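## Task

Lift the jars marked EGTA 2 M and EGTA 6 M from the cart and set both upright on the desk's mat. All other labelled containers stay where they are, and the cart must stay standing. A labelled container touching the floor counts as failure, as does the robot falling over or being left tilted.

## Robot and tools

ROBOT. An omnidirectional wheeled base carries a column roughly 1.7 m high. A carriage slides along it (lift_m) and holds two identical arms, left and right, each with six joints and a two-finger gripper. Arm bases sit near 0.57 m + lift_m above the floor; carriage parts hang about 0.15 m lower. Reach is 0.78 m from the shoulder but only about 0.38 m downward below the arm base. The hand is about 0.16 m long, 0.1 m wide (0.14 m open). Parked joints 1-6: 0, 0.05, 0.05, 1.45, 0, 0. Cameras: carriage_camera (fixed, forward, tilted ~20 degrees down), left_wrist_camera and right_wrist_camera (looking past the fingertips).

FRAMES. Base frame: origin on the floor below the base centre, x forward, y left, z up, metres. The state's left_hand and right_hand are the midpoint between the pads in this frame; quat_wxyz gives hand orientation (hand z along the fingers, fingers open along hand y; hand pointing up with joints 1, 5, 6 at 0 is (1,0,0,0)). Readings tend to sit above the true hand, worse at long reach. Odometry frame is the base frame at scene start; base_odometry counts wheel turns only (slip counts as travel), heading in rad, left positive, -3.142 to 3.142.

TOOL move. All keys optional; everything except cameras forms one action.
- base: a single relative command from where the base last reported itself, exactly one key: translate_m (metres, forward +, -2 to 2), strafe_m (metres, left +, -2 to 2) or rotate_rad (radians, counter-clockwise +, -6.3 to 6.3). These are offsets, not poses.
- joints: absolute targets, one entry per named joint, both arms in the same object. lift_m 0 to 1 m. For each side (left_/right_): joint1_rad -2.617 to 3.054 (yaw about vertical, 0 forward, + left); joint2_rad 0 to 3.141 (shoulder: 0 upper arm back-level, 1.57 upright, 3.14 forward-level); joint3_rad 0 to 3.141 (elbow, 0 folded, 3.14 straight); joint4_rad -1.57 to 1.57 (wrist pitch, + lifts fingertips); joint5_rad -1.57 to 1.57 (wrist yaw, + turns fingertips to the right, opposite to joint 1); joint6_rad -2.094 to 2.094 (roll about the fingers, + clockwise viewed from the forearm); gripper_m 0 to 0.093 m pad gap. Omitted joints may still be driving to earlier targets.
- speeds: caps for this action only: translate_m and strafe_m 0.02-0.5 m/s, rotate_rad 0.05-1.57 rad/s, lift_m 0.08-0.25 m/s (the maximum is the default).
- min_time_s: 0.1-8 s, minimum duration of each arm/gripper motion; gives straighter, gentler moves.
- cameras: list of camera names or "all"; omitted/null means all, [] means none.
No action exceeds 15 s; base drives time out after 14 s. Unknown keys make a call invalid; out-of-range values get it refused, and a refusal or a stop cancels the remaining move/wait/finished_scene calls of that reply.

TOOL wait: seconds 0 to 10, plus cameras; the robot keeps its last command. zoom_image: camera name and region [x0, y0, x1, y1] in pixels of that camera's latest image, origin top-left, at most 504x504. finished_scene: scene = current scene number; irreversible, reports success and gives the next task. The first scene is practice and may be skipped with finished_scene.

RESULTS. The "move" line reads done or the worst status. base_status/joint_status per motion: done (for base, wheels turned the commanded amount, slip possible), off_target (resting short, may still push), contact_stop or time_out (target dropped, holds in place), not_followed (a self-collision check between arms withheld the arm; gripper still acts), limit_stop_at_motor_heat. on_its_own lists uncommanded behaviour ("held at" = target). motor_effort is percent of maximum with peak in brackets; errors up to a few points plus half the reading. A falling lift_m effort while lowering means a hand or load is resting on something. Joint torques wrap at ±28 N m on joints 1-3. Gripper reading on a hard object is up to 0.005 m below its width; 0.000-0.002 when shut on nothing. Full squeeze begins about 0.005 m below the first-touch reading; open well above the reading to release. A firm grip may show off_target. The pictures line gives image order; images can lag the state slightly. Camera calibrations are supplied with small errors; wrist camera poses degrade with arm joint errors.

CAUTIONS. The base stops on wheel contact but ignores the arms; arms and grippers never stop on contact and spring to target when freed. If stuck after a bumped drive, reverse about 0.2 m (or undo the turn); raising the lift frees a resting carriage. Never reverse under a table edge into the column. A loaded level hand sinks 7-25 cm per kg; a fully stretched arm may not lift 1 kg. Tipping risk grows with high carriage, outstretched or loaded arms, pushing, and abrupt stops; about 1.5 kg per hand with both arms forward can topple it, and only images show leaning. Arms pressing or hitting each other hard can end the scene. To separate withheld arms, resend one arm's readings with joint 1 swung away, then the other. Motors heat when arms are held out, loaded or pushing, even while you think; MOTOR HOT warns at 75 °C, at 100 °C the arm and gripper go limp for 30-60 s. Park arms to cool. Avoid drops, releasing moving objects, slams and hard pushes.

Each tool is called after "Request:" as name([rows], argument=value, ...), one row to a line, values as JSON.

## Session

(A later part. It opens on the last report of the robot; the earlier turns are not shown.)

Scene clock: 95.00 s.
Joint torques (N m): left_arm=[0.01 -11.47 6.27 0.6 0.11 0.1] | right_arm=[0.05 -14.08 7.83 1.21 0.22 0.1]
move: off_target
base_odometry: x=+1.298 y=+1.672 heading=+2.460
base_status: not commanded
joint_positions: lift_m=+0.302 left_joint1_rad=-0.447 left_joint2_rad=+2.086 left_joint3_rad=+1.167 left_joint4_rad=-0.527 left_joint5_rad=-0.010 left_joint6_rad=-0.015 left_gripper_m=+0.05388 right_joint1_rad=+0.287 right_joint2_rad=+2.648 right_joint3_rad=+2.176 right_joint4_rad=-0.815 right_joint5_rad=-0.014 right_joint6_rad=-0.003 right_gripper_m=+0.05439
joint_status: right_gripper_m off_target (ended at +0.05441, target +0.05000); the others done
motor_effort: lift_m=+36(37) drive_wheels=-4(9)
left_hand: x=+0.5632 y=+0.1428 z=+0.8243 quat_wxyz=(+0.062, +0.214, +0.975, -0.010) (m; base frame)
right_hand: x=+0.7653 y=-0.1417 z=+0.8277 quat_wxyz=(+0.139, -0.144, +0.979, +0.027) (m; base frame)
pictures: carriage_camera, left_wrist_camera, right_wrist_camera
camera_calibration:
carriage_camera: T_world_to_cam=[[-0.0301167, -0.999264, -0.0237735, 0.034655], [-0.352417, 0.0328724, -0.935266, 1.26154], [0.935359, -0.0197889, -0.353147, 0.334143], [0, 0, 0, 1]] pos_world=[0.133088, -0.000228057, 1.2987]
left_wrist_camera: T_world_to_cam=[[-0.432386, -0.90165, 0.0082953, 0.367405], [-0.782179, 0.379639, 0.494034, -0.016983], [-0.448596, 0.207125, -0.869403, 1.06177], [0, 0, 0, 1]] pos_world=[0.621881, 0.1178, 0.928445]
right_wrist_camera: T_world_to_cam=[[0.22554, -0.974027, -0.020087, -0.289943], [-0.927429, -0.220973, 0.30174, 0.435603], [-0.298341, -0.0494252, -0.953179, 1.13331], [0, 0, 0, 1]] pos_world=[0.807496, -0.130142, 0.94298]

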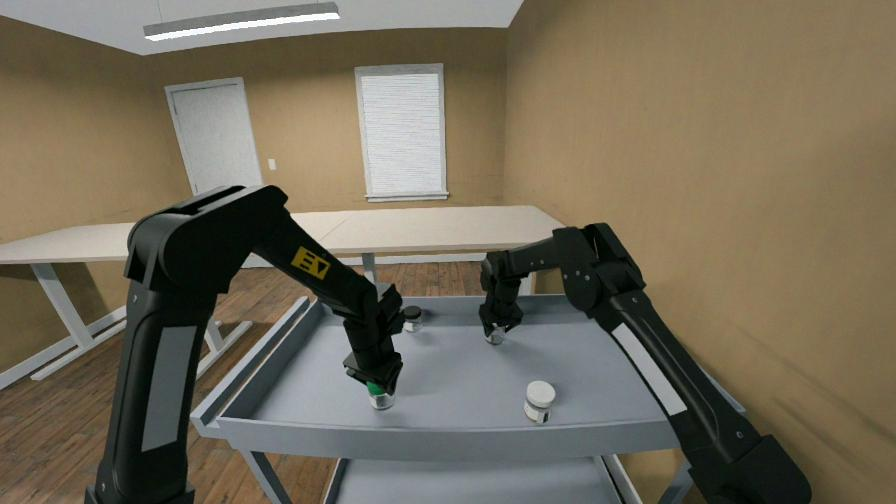

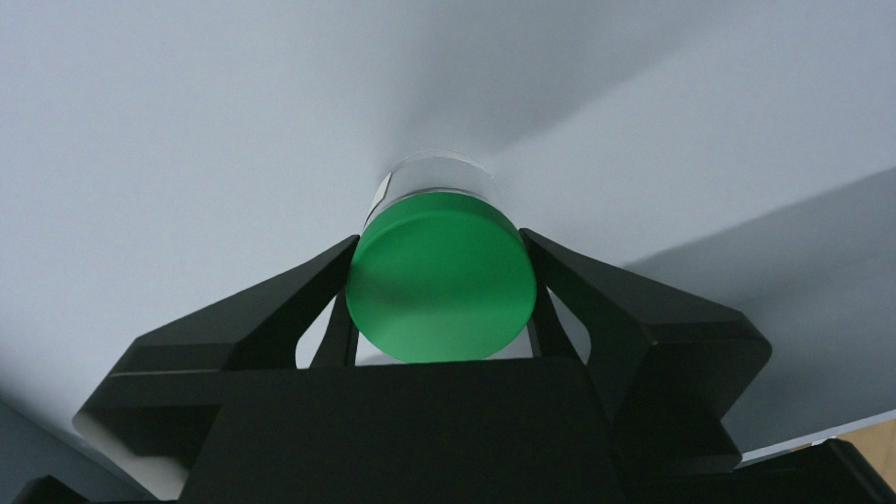

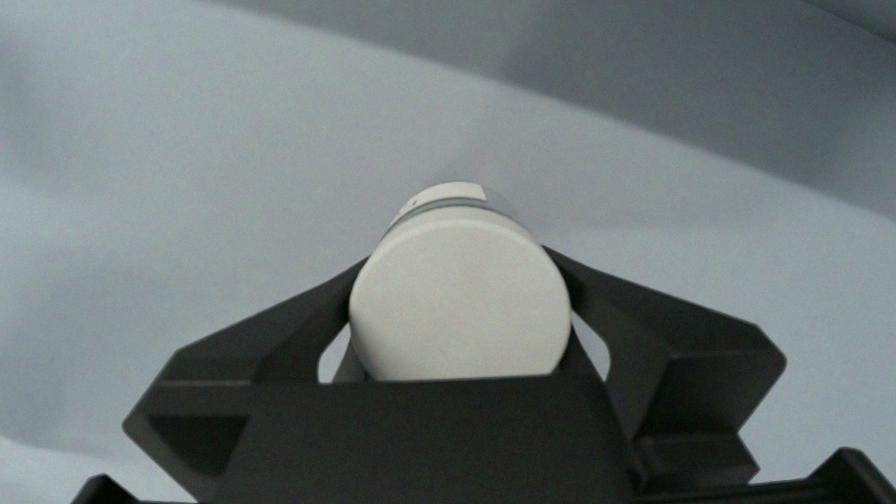

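Tighten left slightly and lift.

Request:
move(joints={"left_gripper_m":0.047,"right_gripper_m":0.048}, cameras=[])

Request:
move(joints={"lift_m":0.5}, speeds={"lift_m":0.1})

Scene clock: 95.93 s.
Joint torques (N m): left_arm=[0.03 -11.48 6.27 0.6 0.11 0.1] | right_arm=[0.03 -14.09 7.84 1.2 0.21 0.1]
move: off_target
base_odometry: x=+1.298 y=+1.672 heading=+2.460
base_status: not commanded
joint_positions: lift_m=+0.302 left_joint1_rad=-0.447 left_joint2_rad=+2.086 left_joint3_rad=+1.167 left_joint4_rad=-0.527 left_joint5_rad=-0.010 left_joint6_rad=-0.015 left_gripper_m=+0.05388 right_joint1_rad=+0.287 right_joint2_rad=+2.648 right_joint3_rad=+2.176 right_joint4_rad=-0.815 right_joint5_rad=-0.014 right_joint6_rad=-0.003 right_gripper_m=+0.05439
joint_status: left_gripper_m off_target (ended at +0.05388, target +0.04700); right_gripper_m off_target (ended at +0.05439, target +0.04800)
motor_effort: lift_m=+36(36) drive_wheels=-4(4)
left_hand: x=+0.5632 y=+0.1428 z=+0.8243 quat_wxyz=(+0.062, +0.214, +0.975, -0.010) (m; base frame)
right_hand: x=+0.7653 y=-0.1417 z=+0.8277 quat_wxyz=(+0.139, -0.144, +0.979, +0.027) (m; base frame)
pictures: none
No camera images: "cameras" was empty.

Scene clock: 98.30 s.
Joint torques (N m): left_arm=[-0.03 -11.73 6.34 0.56 0.11 0.1] | right_arm=[0.12 -14.34 7.83 1.2 0.22 0.1]
move: done
base_odometry: x=+1.298 y=+1.672 heading=+2.460
base_status: not commanded
joint_positions: lift_m=+0.500 left_joint1_rad=-0.447 left_joint2_rad=+2.088 left_joint3_rad=+1.167 left_joint4_rad=-0.526 left_joint5_rad=-0.010 left_joint6_rad=-0.015 left_gripper_m=+0.05388 right_joint1_rad=+0.287 right_joint2_rad=+2.650 right_joint3_rad=+2.176 right_joint4_rad=-0.815 right_joint5_rad=-0.014 right_joint6_rad=-0.003 right_gripper_m=+0.05439
joint_status: all done
motor_effort: lift_m=+43(51) drive_wheels=+8(9)
left_hand: x=+0.5631 y=+0.1429 z=+1.0210 quat_wxyz=(+0.061, +0.214, +0.975, -0.009) (m; base frame)
right_hand: x=+0.7651 y=-0.1418 z=+1.0242 quat_wxyz=(+0.138, -0.144, +0.980, +0.027) (m; base frame)
pictures: carriage_camera, left_wrist_camera, right_wrist_camera
camera_calibration:
carriage_camera: T_world_to_cam=[[-0.0301167, -0.999264, -0.0237735, 0.0393504], [-0.352417, 0.0328724, -0.935266, 1.44626], [0.935359, -0.0197889, -0.353147, 0.403892], [0, 0, 0, 1]] pos_world=[0.133088, -0.000228057, 1.49621]
left_wrist_camera: T_world_to_cam=[[-0.432378, -0.901655, 0.00829526, 0.365769], [-0.781669, 0.379394, 0.495029, -0.115541], [-0.449492, 0.207555, -0.868837, 1.23261], [0, 0, 0, 1]] pos_world=[0.621883, 0.117799, 1.1251]
right_wrist_camera: T_world_to_cam=[[0.225511, -0.974035, -0.0199964, -0.286081], [-0.926986, -0.220842, 0.303192, 0.374284], [-0.299736, -0.0498368, -0.95272, 1.32106], [0, 0, 0, 1]] pos_world=[0.807441, -0.130158, 1.1394]

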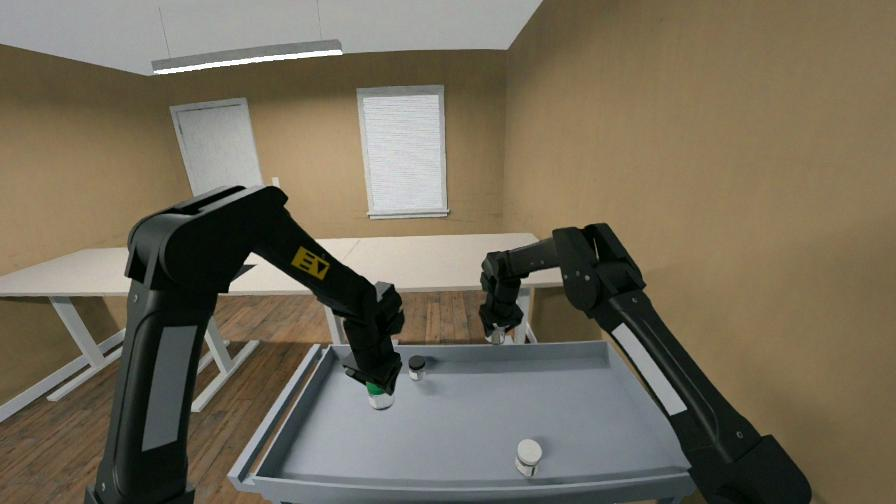

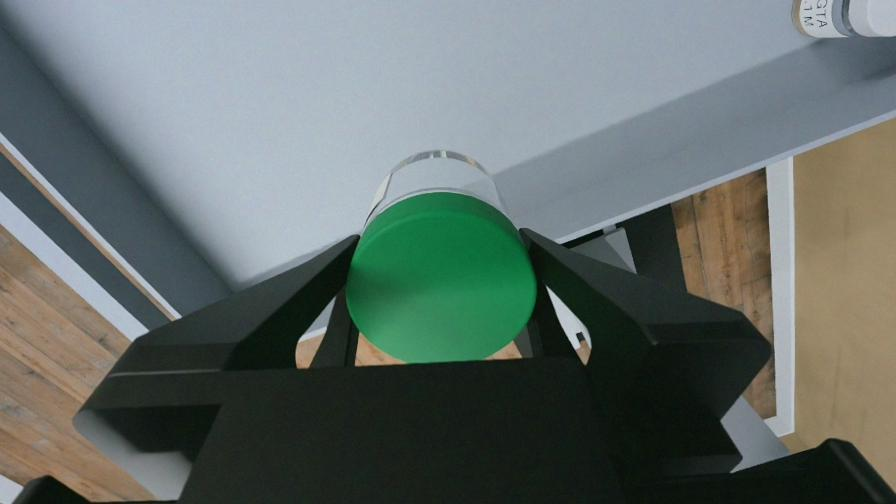

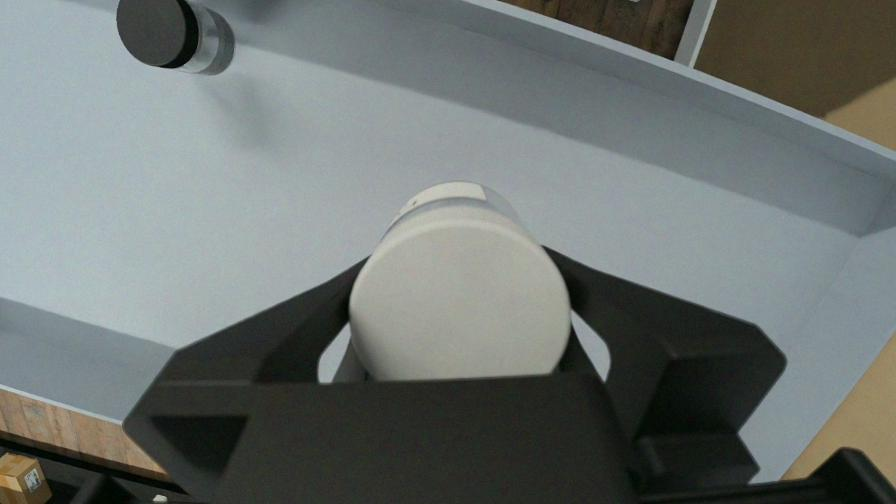

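Request:
move(base={"strafe_m": 1.24}, speeds={"strafe_m":0.35}, joints={"lift_m":0.62}, cameras=["carriage_camera"])

Scene clock: 106.00 s.
Joint torques (N m): left_arm=[-0.51 -11.74 6.27 0.57 0.09 0.1] | right_arm=[-0.13 -14.38 7.83 1.21 0.2 0.09]
move: done
base_odometry: x=+0.517 y=+0.708 heading=+2.460
base_status: done
joint_positions: lift_m=+0.620 left_joint1_rad=-0.445 left_joint2_rad=+2.088 left_joint3_rad=+1.167 left_joint4_rad=-0.525 left_joint5_rad=-0.008 left_joint6_rad=-0.015 left_gripper_m=+0.05388 right_joint1_rad=+0.288 right_joint2_rad=+2.652 right_joint3_rad=+2.176 right_joint4_rad=-0.816 right_joint5_rad=-0.012 right_joint6_rad=-0.003 right_gripper_m=+0.05439
joint_status: all done
motor_effort: lift_m=+41(51) drive_wheels=+1(17)
left_hand: x=+0.5635 y=+0.1434 z=+1.1411 quat_wxyz=(+0.062, +0.213, +0.975, -0.011) (m; base frame)
right_hand: x=+0.7645 y=-0.1416 z=+1.1435 quat_wxyz=(+0.137, -0.145, +0.980, +0.025) (m; base frame)
pictures: carriage_camera
camera_calibration:
carriage_camera: T_world_to_cam=[[-0.0301167, -0.999264, -0.0237735, 0.0422042], [-0.352417, 0.0328724, -0.935266, 1.55853], [0.935359, -0.0197889, -0.353147, 0.446284], [0, 0, 0, 1]] pos_world=[0.133088, -0.000228057, 1.61625]

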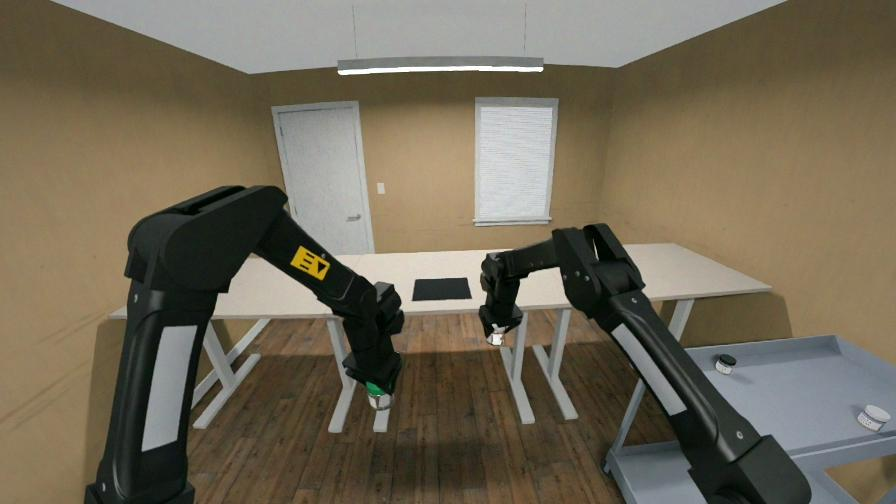

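Request:
move(joints={"left_joint1_rad":-0.441,"left_joint2_rad":2.391,"left_joint3_rad":1.73,"left_joint4_rad":-0.764,"right_joint1_rad":0.42}, min_time_s=2, base={"translate_m": 0.55}, speeds={"translate_m":0.25})

Scene clock: 112.47 s.
Joint torques (N m): left_arm=[-0.08 -13.39 7.91 0.47 0.08 0.1] | right_arm=[0.81 -14.48 7.8 1.2 0.2 0.1]
move: done
base_odometry: x=+0.089 y=+1.054 heading=+2.461
base_status: done
joint_positions: lift_m=+0.620 left_joint1_rad=-0.443 left_joint2_rad=+2.381 left_joint3_rad=+1.698 left_joint4_rad=-0.758 left_joint5_rad=-0.007 left_joint6_rad=-0.015 left_gripper_m=+0.05388 right_joint1_rad=+0.414 right_joint2_rad=+2.652 right_joint3_rad=+2.176 right_joint4_rad=-0.817 right_joint5_rad=-0.011 right_joint6_rad=-0.003 right_gripper_m=+0.05439
joint_status: all done
motor_effort: lift_m=+41(43) drive_wheels=-3(22)
left_hand: x=+0.6487 y=+0.1037 z=+1.1445 quat_wxyz=(+0.064, +0.212, +0.975, -0.011) (m; base frame)
right_hand: x=+0.7396 y=-0.0748 z=+1.1434 quat_wxyz=(+0.135, -0.206, +0.969, +0.034) (m; base frame)
pictures: carriage_camera, left_wrist_camera, right_wrist_camera
camera_calibration:
carriage_camera: T_world_to_cam=[[-0.0301167, -0.999264, -0.0237735, 0.0422042], [-0.352417, 0.0328724, -0.935266, 1.55853], [0.935359, -0.0197889, -0.353147, 0.446284], [0, 0, 0, 1]] pos_world=[0.133088, -0.000228057, 1.61625]
left_wrist_camera: T_world_to_cam=[[-0.428636, -0.903406, 0.0113213, 0.360664], [-0.785329, 0.378749, 0.489702, -0.0863626], [-0.446687, 0.201013, -0.871817, 1.38872], [0, 0, 0, 1]] pos_world=[0.707093, 0.0793862, 1.24891]
right_wrist_camera: T_world_to_cam=[[0.346823, -0.937765, -0.0176186, -0.302405], [-0.891041, -0.335291, 0.305982, 0.290955], [-0.292847, -0.0904226, -0.951874, 1.42131], [0, 0, 0, 1]] pos_world=[0.780359, -0.0575115, 1.25855]

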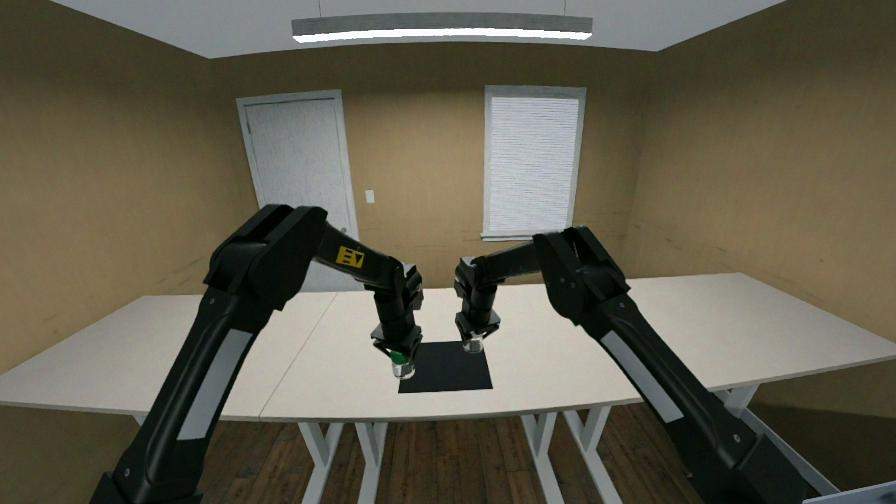

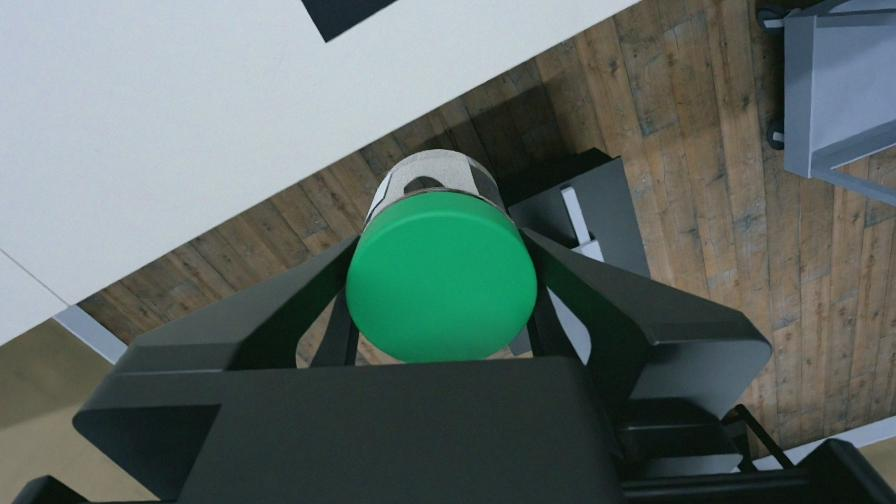

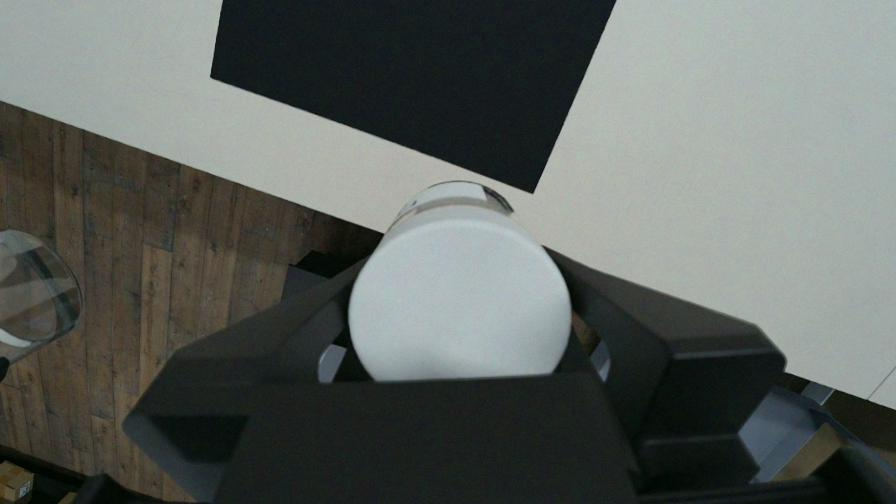

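Request:
move(base={"translate_m": 0.185}, speeds={"translate_m":0.15}, cameras=[])

Request:
move(joints={"lift_m":0.465}, speeds={"lift_m":0.1})

Scene clock: 116.27 s.
Joint torques (N m): left_arm=[-0.23 -13.39 7.91 0.53 0.08 0.1] | right_arm=[0.24 -14.32 7.82 1.22 0.19 0.1]
move: done
base_odometry: x=-0.055 y=+1.171 heading=+2.462
base_status: done
joint_positions: lift_m=+0.620 left_joint1_rad=-0.442 left_joint2_rad=+2.383 left_joint3_rad=+1.698 left_joint4_rad=-0.763 left_joint5_rad=-0.006 left_joint6_rad=-0.015 left_gripper_m=+0.05388 right_joint1_rad=+0.419 right_joint2_rad=+2.652 right_joint3_rad=+2.176 right_joint4_rad=-0.817 right_joint5_rad=-0.011 right_joint6_rad=-0.003 right_gripper_m=+0.05439
joint_status: not commanded
motor_effort: lift_m=+42(42) drive_wheels=-3(20)
left_hand: x=+0.6473 y=+0.1046 z=+1.1436 quat_wxyz=(+0.061, +0.211, +0.975, -0.011) (m; base frame)
right_hand: x=+0.7385 y=-0.0724 z=+1.1434 quat_wxyz=(+0.135, -0.208, +0.968, +0.034) (m; base frame)
pictures: none
No camera images: "cameras" was empty.

Scene clock: 118.20 s.
Joint torques (N m): left_arm=[-0.29 -14.67 7.25 0.49 0.08 0.1] | right_arm=[0.31 -14.42 7.71 1.21 0.19 0.1]
move: done
base_odometry: x=-0.055 y=+1.171 heading=+2.462
base_status: not commanded
joint_positions: lift_m=+0.465 left_joint1_rad=-0.442 left_joint2_rad=+2.392 left_joint3_rad=+1.705 left_joint4_rad=-0.764 left_joint5_rad=-0.006 left_joint6_rad=-0.015 left_gripper_m=+0.05388 right_joint1_rad=+0.419 right_joint2_rad=+2.652 right_joint3_rad=+2.178 right_joint4_rad=-0.816 right_joint5_rad=-0.011 right_joint6_rad=-0.003 right_gripper_m=+0.05438
joint_status: all done
motor_effort: lift_m=+36(37) drive_wheels=-3(8)
left_hand: x=+0.6478 y=+0.1044 z=+0.9865 quat_wxyz=(+0.059, +0.211, +0.976, -0.010) (m; base frame)
right_hand: x=+0.7391 y=-0.0722 z=+0.9893 quat_wxyz=(+0.136, -0.208, +0.968, +0.034) (m; base frame)
pictures: carriage_camera, left_wrist_camera, right_wrist_camera
camera_calibration:
carriage_camera: T_world_to_cam=[[-0.0301167, -0.999264, -0.0237735, 0.0385307], [-0.352417, 0.0328724, -0.935266, 1.41401], [0.935359, -0.0197889, -0.353147, 0.391716], [0, 0, 0, 1]] pos_world=[0.133088, -0.000228057, 1.46173]
left_wrist_camera: T_world_to_cam=[[-0.427877, -0.903761, 0.0117036, 0.361913], [-0.780746, 0.376098, 0.498984, -0.0218005], [-0.455364, 0.204366, -0.866532, 1.25057], [0, 0, 0, 1]] pos_world=[0.707299, 0.0797074, 1.0903]
right_wrist_camera: T_world_to_cam=[[0.351143, -0.936154, -0.0177333, -0.305464], [-0.890029, -0.339603, 0.304168, 0.33926], [-0.290771, -0.0910234, -0.952453, 1.2736], [0, 0, 0, 1]] pos_world=[0.779538, -0.0548196, 1.10444]

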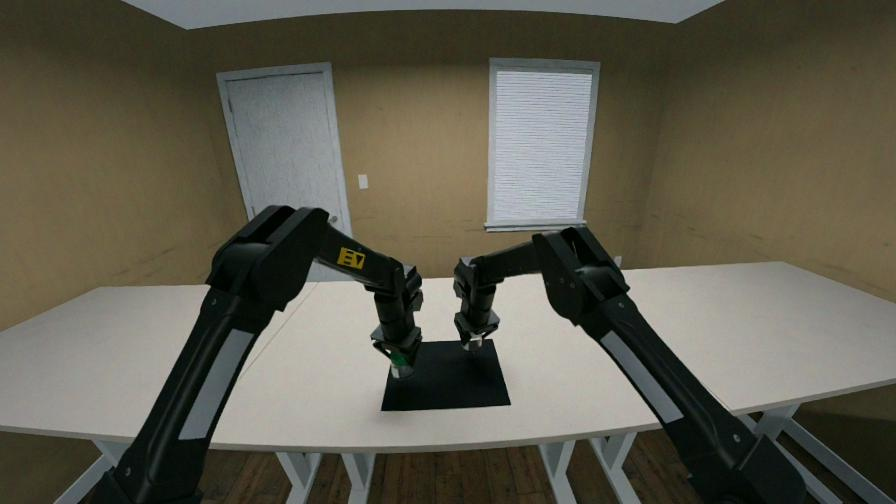

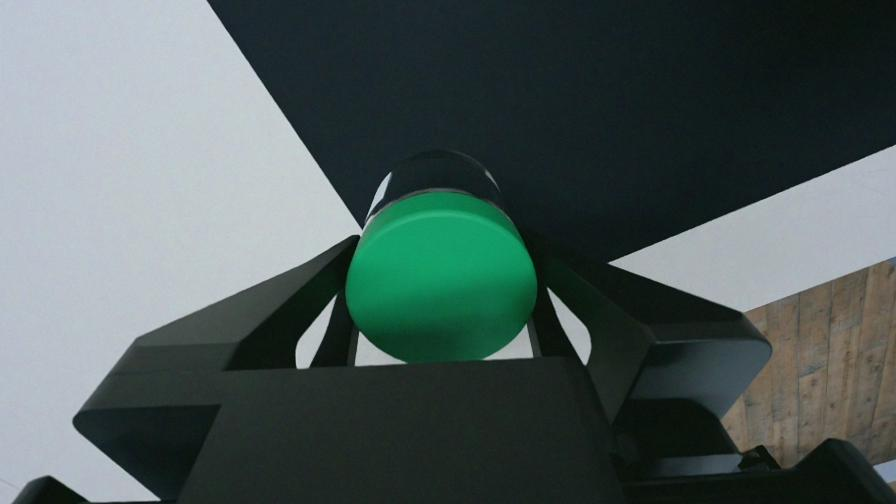

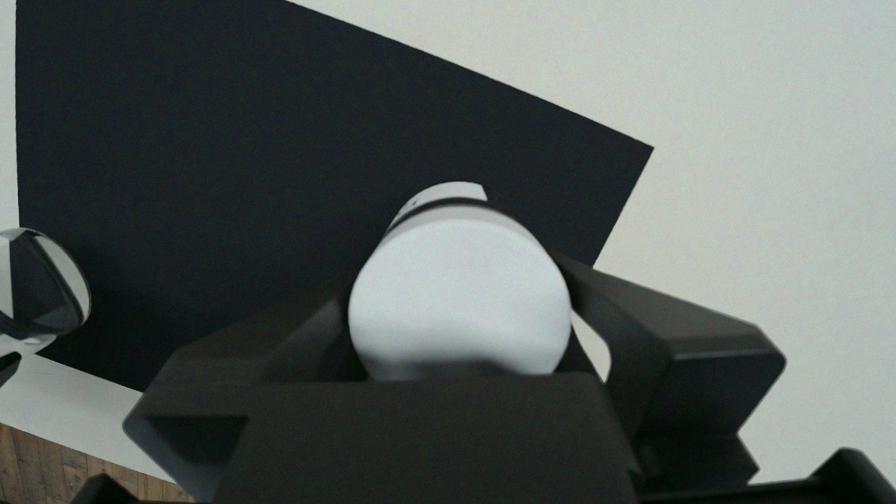

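Request:
move(base={"strafe_m": -0.018}, speeds={"strafe_m":0.05}, cameras=[])

Request:
move(joints={"lift_m":0.45}, speeds={"lift_m":0.08}, cameras=["left_wrist_camera","right_wrist_camera"])

Request:
move(joints={"lift_m":0.443}, speeds={"lift_m":0.08}, cameras=["left_wrist_camera","right_wrist_camera"])

Scene clock: 120.47 s.
Joint torques (N m): left_arm=[-0.4 -14.46 7.34 0.53 0.07 0.1] | right_arm=[0.38 -14.39 7.68 1.21 0.18 0.09]
move: done
base_odometry: x=-0.044 y=+1.185 heading=+2.462
base_status: done
joint_positions: lift_m=+0.465 left_joint1_rad=-0.441 left_joint2_rad=+2.392 left_joint3_rad=+1.705 left_joint4_rad=-0.765 left_joint5_rad=-0.006 left_joint6_rad=-0.015 left_gripper_m=+0.05388 right_joint1_rad=+0.419 right_joint2_rad=+2.652 right_joint3_rad=+2.178 right_joint4_rad=-0.816 right_joint5_rad=-0.011 right_joint6_rad=-0.003 right_gripper_m=+0.05438
joint_status: not commanded
motor_effort: lift_m=+36(37) drive_wheels=-3(14)
left_hand: x=+0.6479 y=+0.1049 z=+0.9865 quat_wxyz=(+0.058, +0.211, +0.976, -0.010) (m; base frame)
right_hand: x=+0.7390 y=-0.0720 z=+0.9892 quat_wxyz=(+0.136, -0.208, +0.968, +0.034) (m; base frame)
pictures: none
No camera images: "cameras" was empty.

Scene clock: 121.10 s.
Joint torques (N m): left_arm=[-0.43 -14.91 7.34 0.53 0.08 0.1] | right_arm=[0.32 -14.52 7.71 1.17 0.19 0.09]
move: done
base_odometry: x=-0.044 y=+1.185 heading=+2.462
base_status: not commanded
joint_positions: lift_m=+0.450 left_joint1_rad=-0.441 left_joint2_rad=+2.394 left_joint3_rad=+1.707 left_joint4_rad=-0.765 left_joint5_rad=-0.006 left_joint6_rad=-0.015 left_gripper_m=+0.05388 right_joint1_rad=+0.419 right_joint2_rad=+2.652 right_joint3_rad=+2.178 right_joint4_rad=-0.816 right_joint5_rad=-0.011 right_joint6_rad=-0.003 right_gripper_m=+0.05438
joint_status: all done
motor_effort: lift_m=+36(36) drive_wheels=+8(8)
left_hand: x=+0.6481 y=+0.1048 z=+0.9711 quat_wxyz=(+0.058, +0.211, +0.976, -0.010) (m; base frame)
right_hand: x=+0.7391 y=-0.0721 z=+0.9743 quat_wxyz=(+0.136, -0.208, +0.968, +0.034) (m; base frame)
pictures: left_wrist_camera, right_wrist_camera
camera_calibration:
left_wrist_camera: T_world_to_cam=[[-0.426869, -0.904233, 0.0120828, 0.361594], [-0.780562, 0.375167, 0.499973, -0.0149636], [-0.456625, 0.203992, -0.865957, 1.23755], [0, 0, 0, 1]] pos_world=[0.70777, 0.0801291, 1.07478]
right_wrist_camera: T_world_to_cam=[[0.351307, -0.936106, -0.0170016, -0.306475], [-0.890062, -0.339551, 0.30413, 0.343875], [-0.290471, -0.0917107, -0.952479, 1.25909], [0, 0, 0, 1]] pos_world=[0.779466, -0.0546582, 1.08946]

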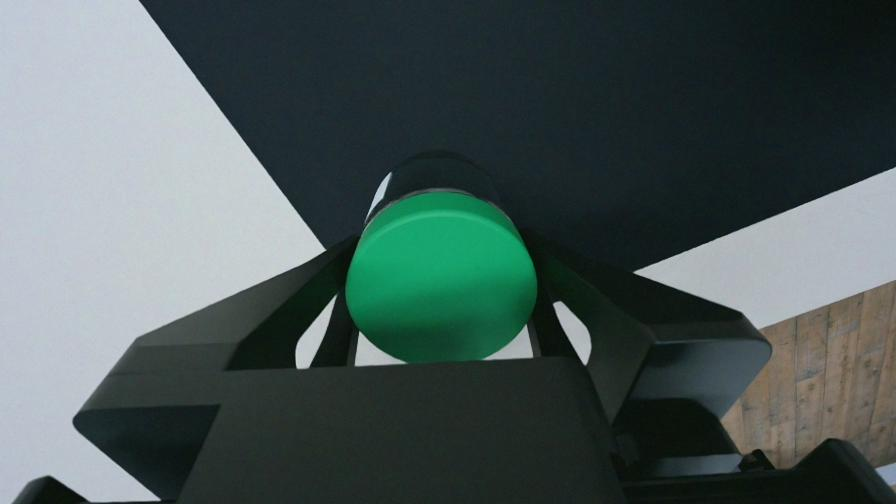

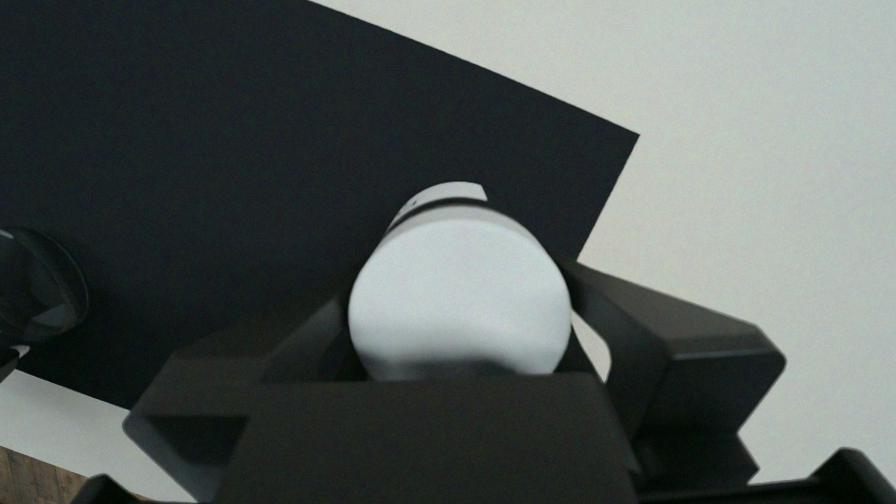

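Scene clock: 121.70 s.
Joint torques (N m): left_arm=[-0.44 -15.06 7.05 0.54 0.08 0.1] | right_arm=[0.28 -14.53 7.75 1.24 0.18 0.1]
move: done
base_odometry: x=-0.044 y=+1.185 heading=+2.462
base_status: not commanded
joint_positions: lift_m=+0.443 left_joint1_rad=-0.441 left_joint2_rad=+2.397 left_joint3_rad=+1.708 left_joint4_rad=-0.768 left_joint5_rad=-0.006 left_joint6_rad=-0.015 left_gripper_m=+0.05388 right_joint1_rad=+0.419 right_joint2_rad=+2.653 right_joint3_rad=+2.178 right_joint4_rad=-0.816 right_joint5_rad=-0.011 right_joint6_rad=-0.003 right_gripper_m=+0.05438
joint_status: all done
motor_effort: lift_m=+36(37) drive_wheels=+8(9)
left_hand: x=+0.6476 y=+0.1050 z=+0.9633 quat_wxyz=(+0.057, +0.211, +0.976, -0.010) (m; base frame)
right_hand: x=+0.7388 y=-0.0722 z=+0.9664 quat_wxyz=(+0.135, -0.208, +0.968, +0.034) (m; base frame)
pictures: left_wrist_camera, right_wrist_camera
camera_calibration:
left_wrist_camera: T_world_to_cam=[[-0.426831, -0.904251, 0.0120839, 0.361664], [-0.779005, 0.374433, 0.502943, -0.0153361], [-0.459311, 0.205259, -0.864235, 1.23047], [0, 0, 0, 1]] pos_world=[0.707591, 0.0802134, 1.06676]
right_wrist_camera: T_world_to_cam=[[0.351284, -0.936116, -0.0169096, -0.306697], [-0.889637, -0.339362, 0.305581, 0.344306], [-0.291798, -0.0923023, -0.952016, 1.25204], [0, 0, 0, 1]] pos_world=[0.779388, -0.0546929, 1.08157]

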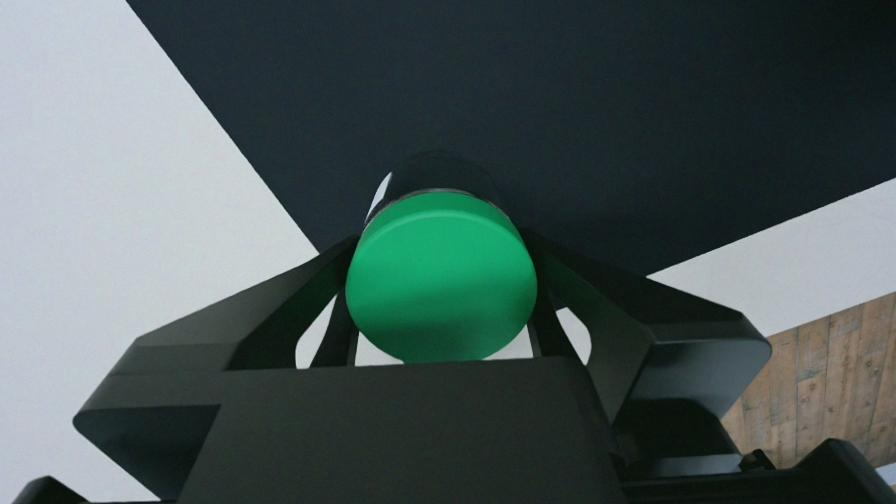

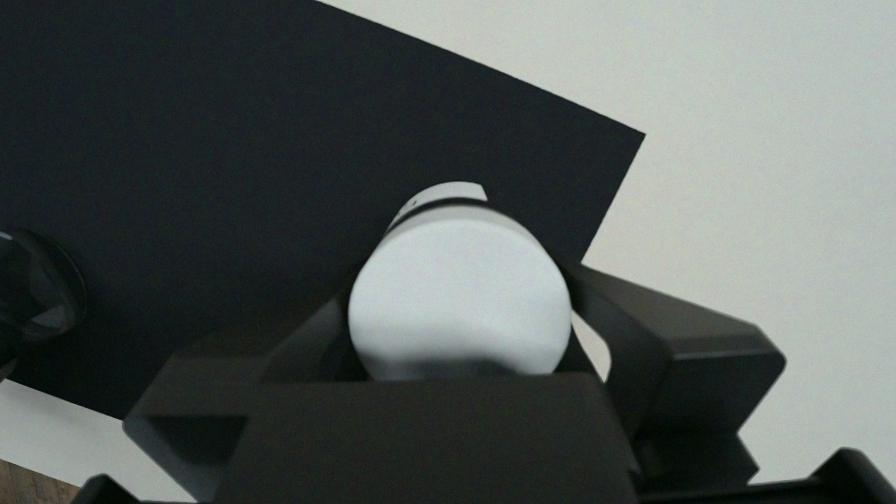

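Request:
move(joints={"lift_m":0.438}, speeds={"lift_m":0.08}, cameras=[])

Request:
move(joints={"lift_m":0.433}, speeds={"lift_m":0.08}, cameras=["carriage_camera","left_wrist_camera"])

Request:
zoom_image(camera="carriage_camera", region=[350, 310, 530, 430])

Scene clock: 123.57 s.
Joint torques (N m): left_arm=[-0.53 -15.02 7.02 0.53 0.07 0.1] | right_arm=[0.14 -14.61 7.66 1.21 0.19 0.09]
move: done
base_odometry: x=-0.044 y=+1.185 heading=+2.462
base_status: not commanded
joint_positions: lift_m=+0.438 left_joint1_rad=-0.441 left_joint2_rad=+2.398 left_joint3_rad=+1.709 left_joint4_rad=-0.769 left_joint5_rad=-0.006 left_joint6_rad=-0.015 left_gripper_m=+0.05388 right_joint1_rad=+0.419 right_joint2_rad=+2.654 right_joint3_rad=+2.178 right_joint4_rad=-0.814 right_joint5_rad=-0.011 right_joint6_rad=-0.003 right_gripper_m=+0.05438
joint_status: all done
motor_effort: lift_m=+36(36) drive_wheels=+8(8)
left_hand: x=+0.6474 y=+0.1051 z=+0.9578 quat_wxyz=(+0.056, +0.211, +0.976, -0.010) (m; base frame)
right_hand: x=+0.7391 y=-0.0721 z=+0.9612 quat_wxyz=(+0.135, -0.208, +0.968, +0.034) (m; base frame)
pictures: none
No camera images: "cameras" was empty.

Scene clock: 124.00 s.
Joint torques (N m): left_arm=[-0.44 -14.97 6.48 0.63 0.07 0.1] | right_arm=[0.27 -14.63 7.41 1.22 0.19 0.09]
move: done
base_odometry: x=-0.044 y=+1.185 heading=+2.462
base_status: not commanded
joint_positions: lift_m=+0.434 left_joint1_rad=-0.441 left_joint2_rad=+2.395 left_joint3_rad=+1.716 left_joint4_rad=-0.780 left_joint5_rad=-0.006 left_joint6_rad=-0.014 left_gripper_m=+0.05388 right_joint1_rad=+0.419 right_joint2_rad=+2.653 right_joint3_rad=+2.181 right_joint4_rad=-0.813 right_joint5_rad=-0.011 right_joint6_rad=-0.003 right_gripper_m=+0.05438
joint_status: all done
motor_effort: lift_m=+32(33) drive_wheels=+8(8)
left_hand: x=+0.6474 y=+0.1051 z=+0.9558 quat_wxyz=(+0.055, +0.211, +0.976, -0.010) (m; base frame)
right_hand: x=+0.7405 y=-0.0714 z=+0.9585 quat_wxyz=(+0.138, -0.208, +0.968, +0.035) (m; base frame)
pictures: carriage_camera, left_wrist_camera
camera_calibration:
carriage_camera: T_world_to_cam=[[-0.0301167, -0.999264, -0.0237735, 0.037778], [-0.352417, 0.0328724, -0.935266, 1.3844], [0.935359, -0.0197889, -0.353147, 0.380534], [0, 0, 0, 1]] pos_world=[0.133088, -0.000228057, 1.43007]
left_wrist_camera: T_world_to_cam=[[-0.427133, -0.904109, 0.0120428, 0.361975], [-0.77713, 0.373887, 0.506239, -0.0160893], [-0.462198, 0.206872, -0.862309, 1.22371], [0, 0, 0, 1]] pos_world=[0.707706, 0.0801272, 1.05901]

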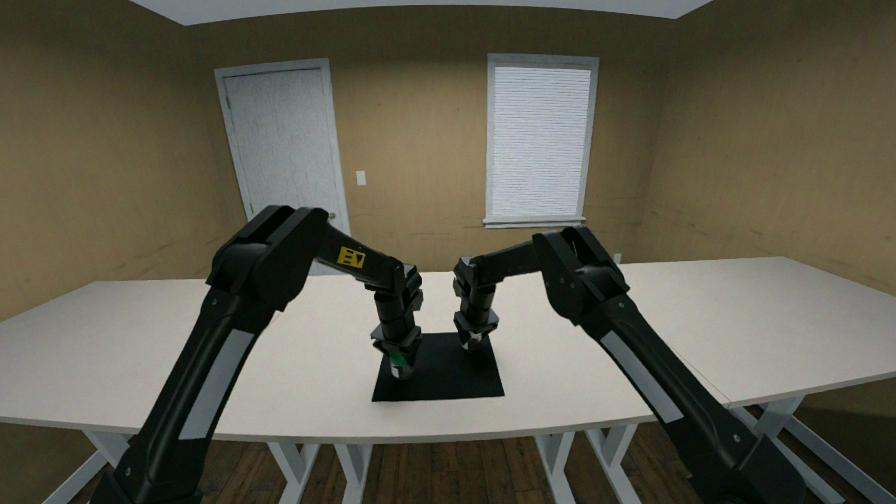

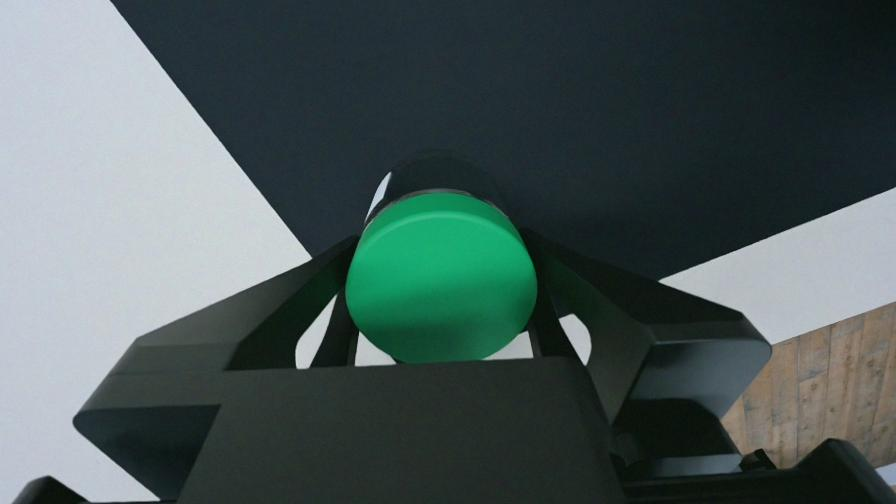

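Scaled by 2.800.

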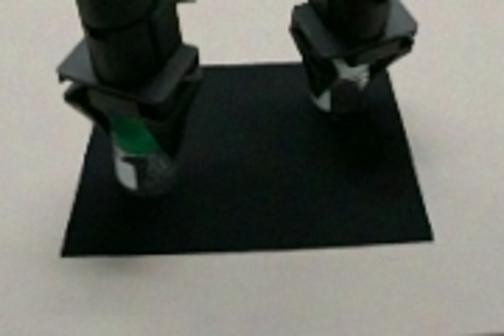

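Request:
move(joints={"left_gripper_m":0.093,"right_gripper_m":0.093}, min_time_s=3, cameras=["left_wrist_camera","right_wrist_camera"])

Scene clock: 127.73 s.
Joint torques (N m): left_arm=[-0.46 -14.83 6.5 0.62 0.07 0.09] | right_arm=[0.31 -14.5 7.39 1.18 0.18 0.09]
move: done
base_odometry: x=-0.044 y=+1.185 heading=+2.462
base_status: not commanded
joint_positions: lift_m=+0.434 left_joint1_rad=-0.441 left_joint2_rad=+2.395 left_joint3_rad=+1.716 left_joint4_rad=-0.776 left_joint5_rad=-0.006 left_joint6_rad=-0.014 left_gripper_m=+0.09296 right_joint1_rad=+0.419 right_joint2_rad=+2.653 right_joint3_rad=+2.181 right_joint4_rad=-0.813 right_joint5_rad=-0.011 right_joint6_rad=-0.003 right_gripper_m=+0.09290
joint_status: all done
motor_effort: lift_m=+33(33) drive_wheels=+8(8)
left_hand: x=+0.6483 y=+0.1047 z=+0.9558 quat_wxyz=(+0.057, +0.211, +0.976, -0.010) (m; base frame)
right_hand: x=+0.7405 y=-0.0714 z=+0.9584 quat_wxyz=(+0.138, -0.208, +0.968, +0.035) (m; base frame)
pictures: left_wrist_camera, right_wrist_camera
camera_calibration:
left_wrist_camera: T_world_to_cam=[[-0.427178, -0.904087, 0.0120399, 0.362005], [-0.779044, 0.374789, 0.502616, -0.0106208], [-0.458921, 0.205327, -0.864426, 1.22434], [0, 0, 0, 1]] pos_world=[0.708241, 0.0798749, 1.05933]
right_wrist_camera: T_world_to_cam=[[0.35071, -0.936319, -0.0175608, -0.305686], [-0.891857, -0.339659, 0.298701, 0.356754], [-0.285644, -0.0890959, -0.954185, 1.24269], [0, 0, 0, 1]] pos_world=[0.780349, -0.0543265, 1.07383]

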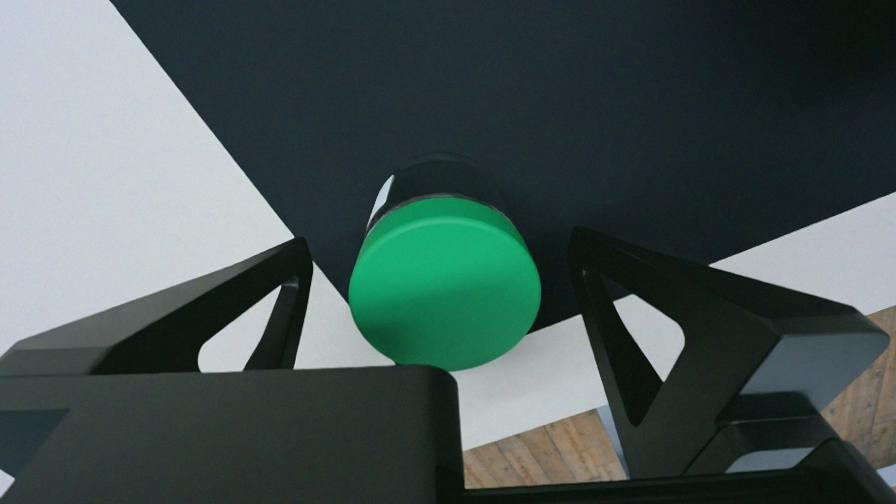

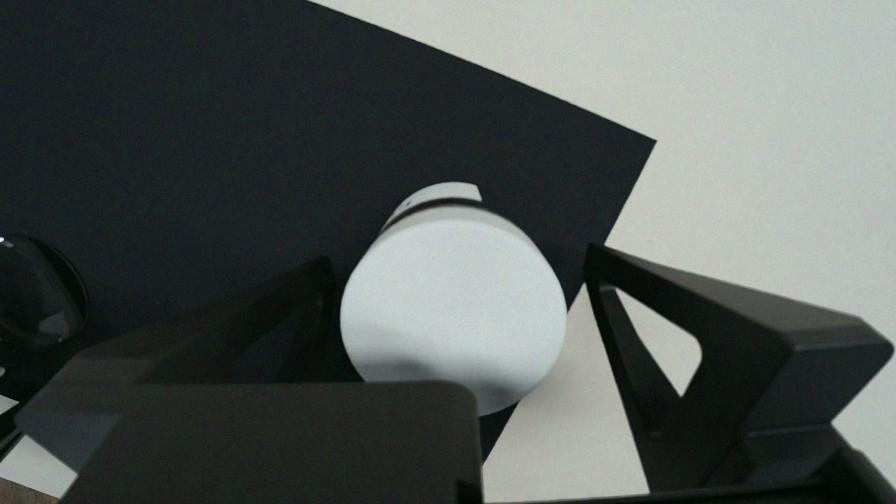

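Request:
move(joints={"lift_m":0.62}, speeds={"lift_m":0.1}, cameras=[])

Request:
move(base={"translate_m":-0.3}, speeds={"translate_m":0.25})

Request:
zoom_image(camera="carriage_camera", region=[350, 290, 530, 410])

Scene clock: 130.77 s.
Joint torques (N m): left_arm=[-0.49 -15.41 6.49 0.6 0.08 0.09] | right_arm=[0.35 -14.65 7.5 1.16 0.18 0.09]
move: done
base_odometry: x=-0.044 y=+1.185 heading=+2.462
base_status: not commanded
joint_positions: lift_m=+0.620 left_joint1_rad=-0.441 left_joint2_rad=+2.397 left_joint3_rad=+1.716 left_joint4_rad=-0.770 left_joint5_rad=-0.006 left_joint6_rad=-0.014 left_gripper_m=+0.09297 right_joint1_rad=+0.419 right_joint2_rad=+2.653 right_joint3_rad=+2.180 right_joint4_rad=-0.813 right_joint5_rad=-0.011 right_joint6_rad=-0.003 right_gripper_m=+0.09290
joint_status: all done
motor_effort: lift_m=+42(51) drive_wheels=+8(8)
left_hand: x=+0.6493 y=+0.1042 z=+1.1412 quat_wxyz=(+0.059, +0.211, +0.976, -0.011) (m; base frame)
right_hand: x=+0.7403 y=-0.0715 z=+1.1440 quat_wxyz=(+0.138, -0.208, +0.968, +0.035) (m; base frame)
pictures: none
No camera images: "cameras" was empty.

Scene clock: 133.33 s.
Joint torques (N m): left_arm=[-0.58 -15.02 6.49 0.56 0.07 0.09] | right_arm=[0.23 -14.37 7.47 1.17 0.18 0.09]
move: done
base_odometry: x=+0.190 y=+0.996 heading=+2.462
base_status: done
joint_positions: lift_m=+0.620 left_joint1_rad=-0.441 left_joint2_rad=+2.397 left_joint3_rad=+1.716 left_joint4_rad=-0.769 left_joint5_rad=-0.006 left_joint6_rad=-0.014 left_gripper_m=+0.09297 right_joint1_rad=+0.420 right_joint2_rad=+2.653 right_joint3_rad=+2.180 right_joint4_rad=-0.812 right_joint5_rad=-0.011 right_joint6_rad=-0.003 right_gripper_m=+0.09290
joint_status: not commanded
motor_effort: lift_m=+42(43) drive_wheels=+0(16)
left_hand: x=+0.6496 y=+0.1040 z=+1.1413 quat_wxyz=(+0.059, +0.211, +0.976, -0.011) (m; base frame)
right_hand: x=+0.7403 y=-0.0713 z=+1.1440 quat_wxyz=(+0.138, -0.208, +0.968, +0.035) (m; base frame)
pictures: carriage_camera, left_wrist_camera, right_wrist_camera
camera_calibration:
carriage_camera: T_world_to_cam=[[-0.0301167, -0.999264, -0.0237735, 0.0422037], [-0.352417, 0.0328724, -0.935266, 1.55851], [0.935359, -0.0197889, -0.353147, 0.446278], [0, 0, 0, 1]] pos_world=[0.133088, -0.000228057, 1.61623]
left_wrist_camera: T_world_to_cam=[[-0.427272, -0.904038, 0.012415, 0.359335], [-0.781192, 0.376055, 0.49832, -0.0964547], [-0.455169, 0.203219, -0.866904, 1.38591], [0, 0, 0, 1]] pos_world=[0.709007, 0.0794813, 1.24505]
right_wrist_camera: T_world_to_cam=[[0.351055, -0.936191, -0.0175143, -0.30252], [-0.891519, -0.339906, 0.299428, 0.30003], [-0.286275, -0.0895015, -0.953958, 1.41993], [0, 0, 0, 1]] pos_world=[0.780175, -0.0541487, 1.25942]

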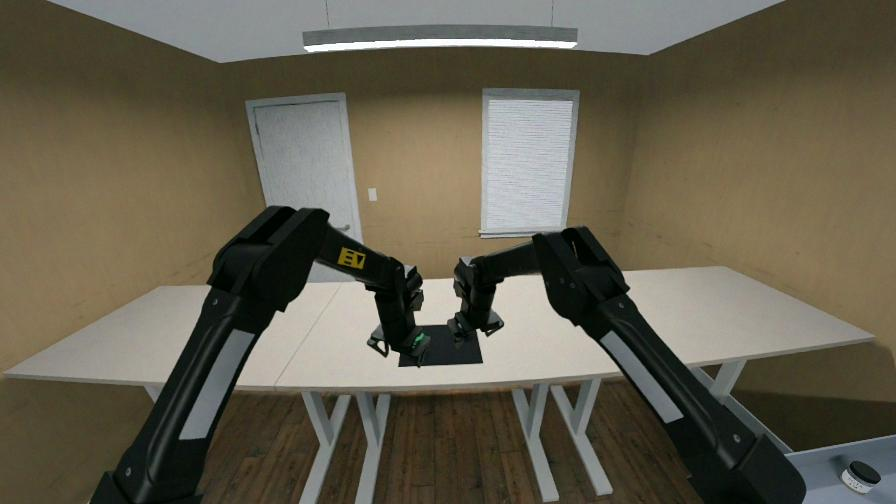

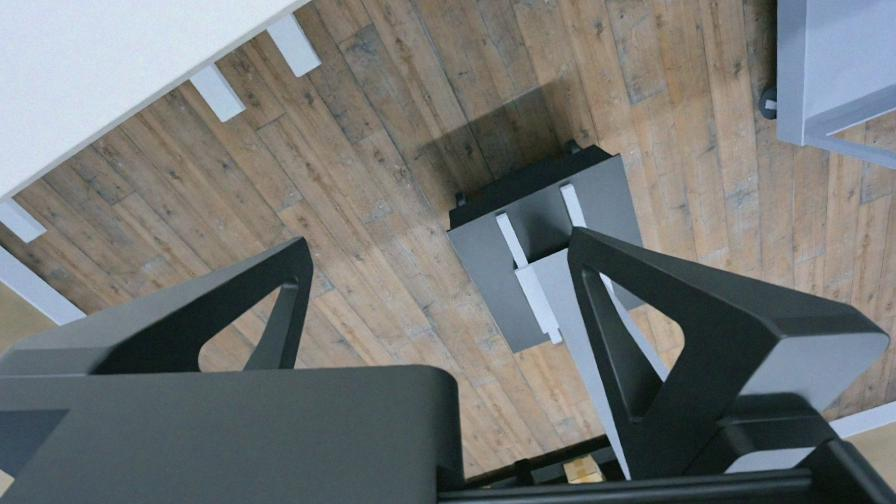

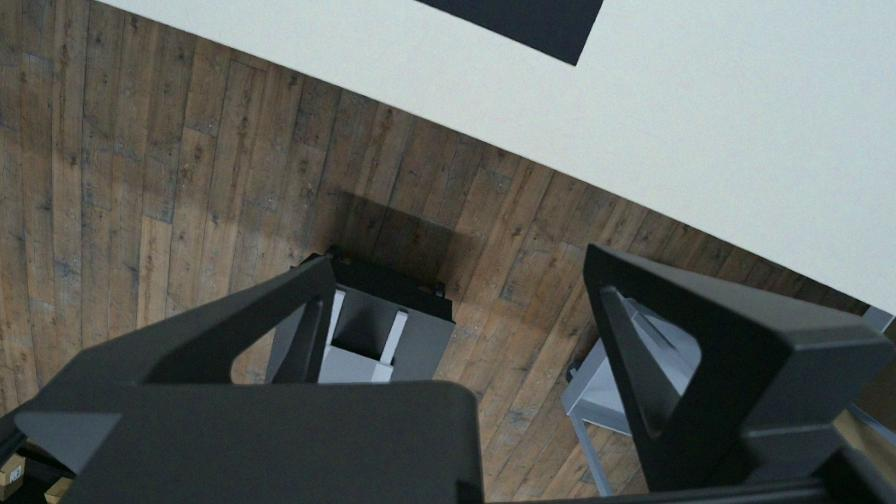

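Scaled by 2.800.

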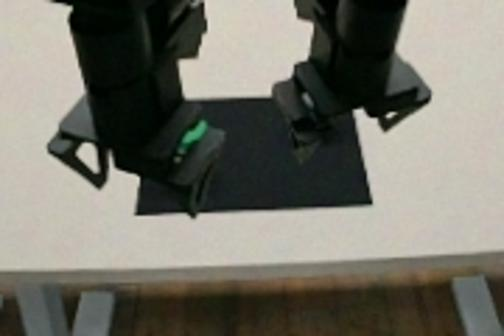

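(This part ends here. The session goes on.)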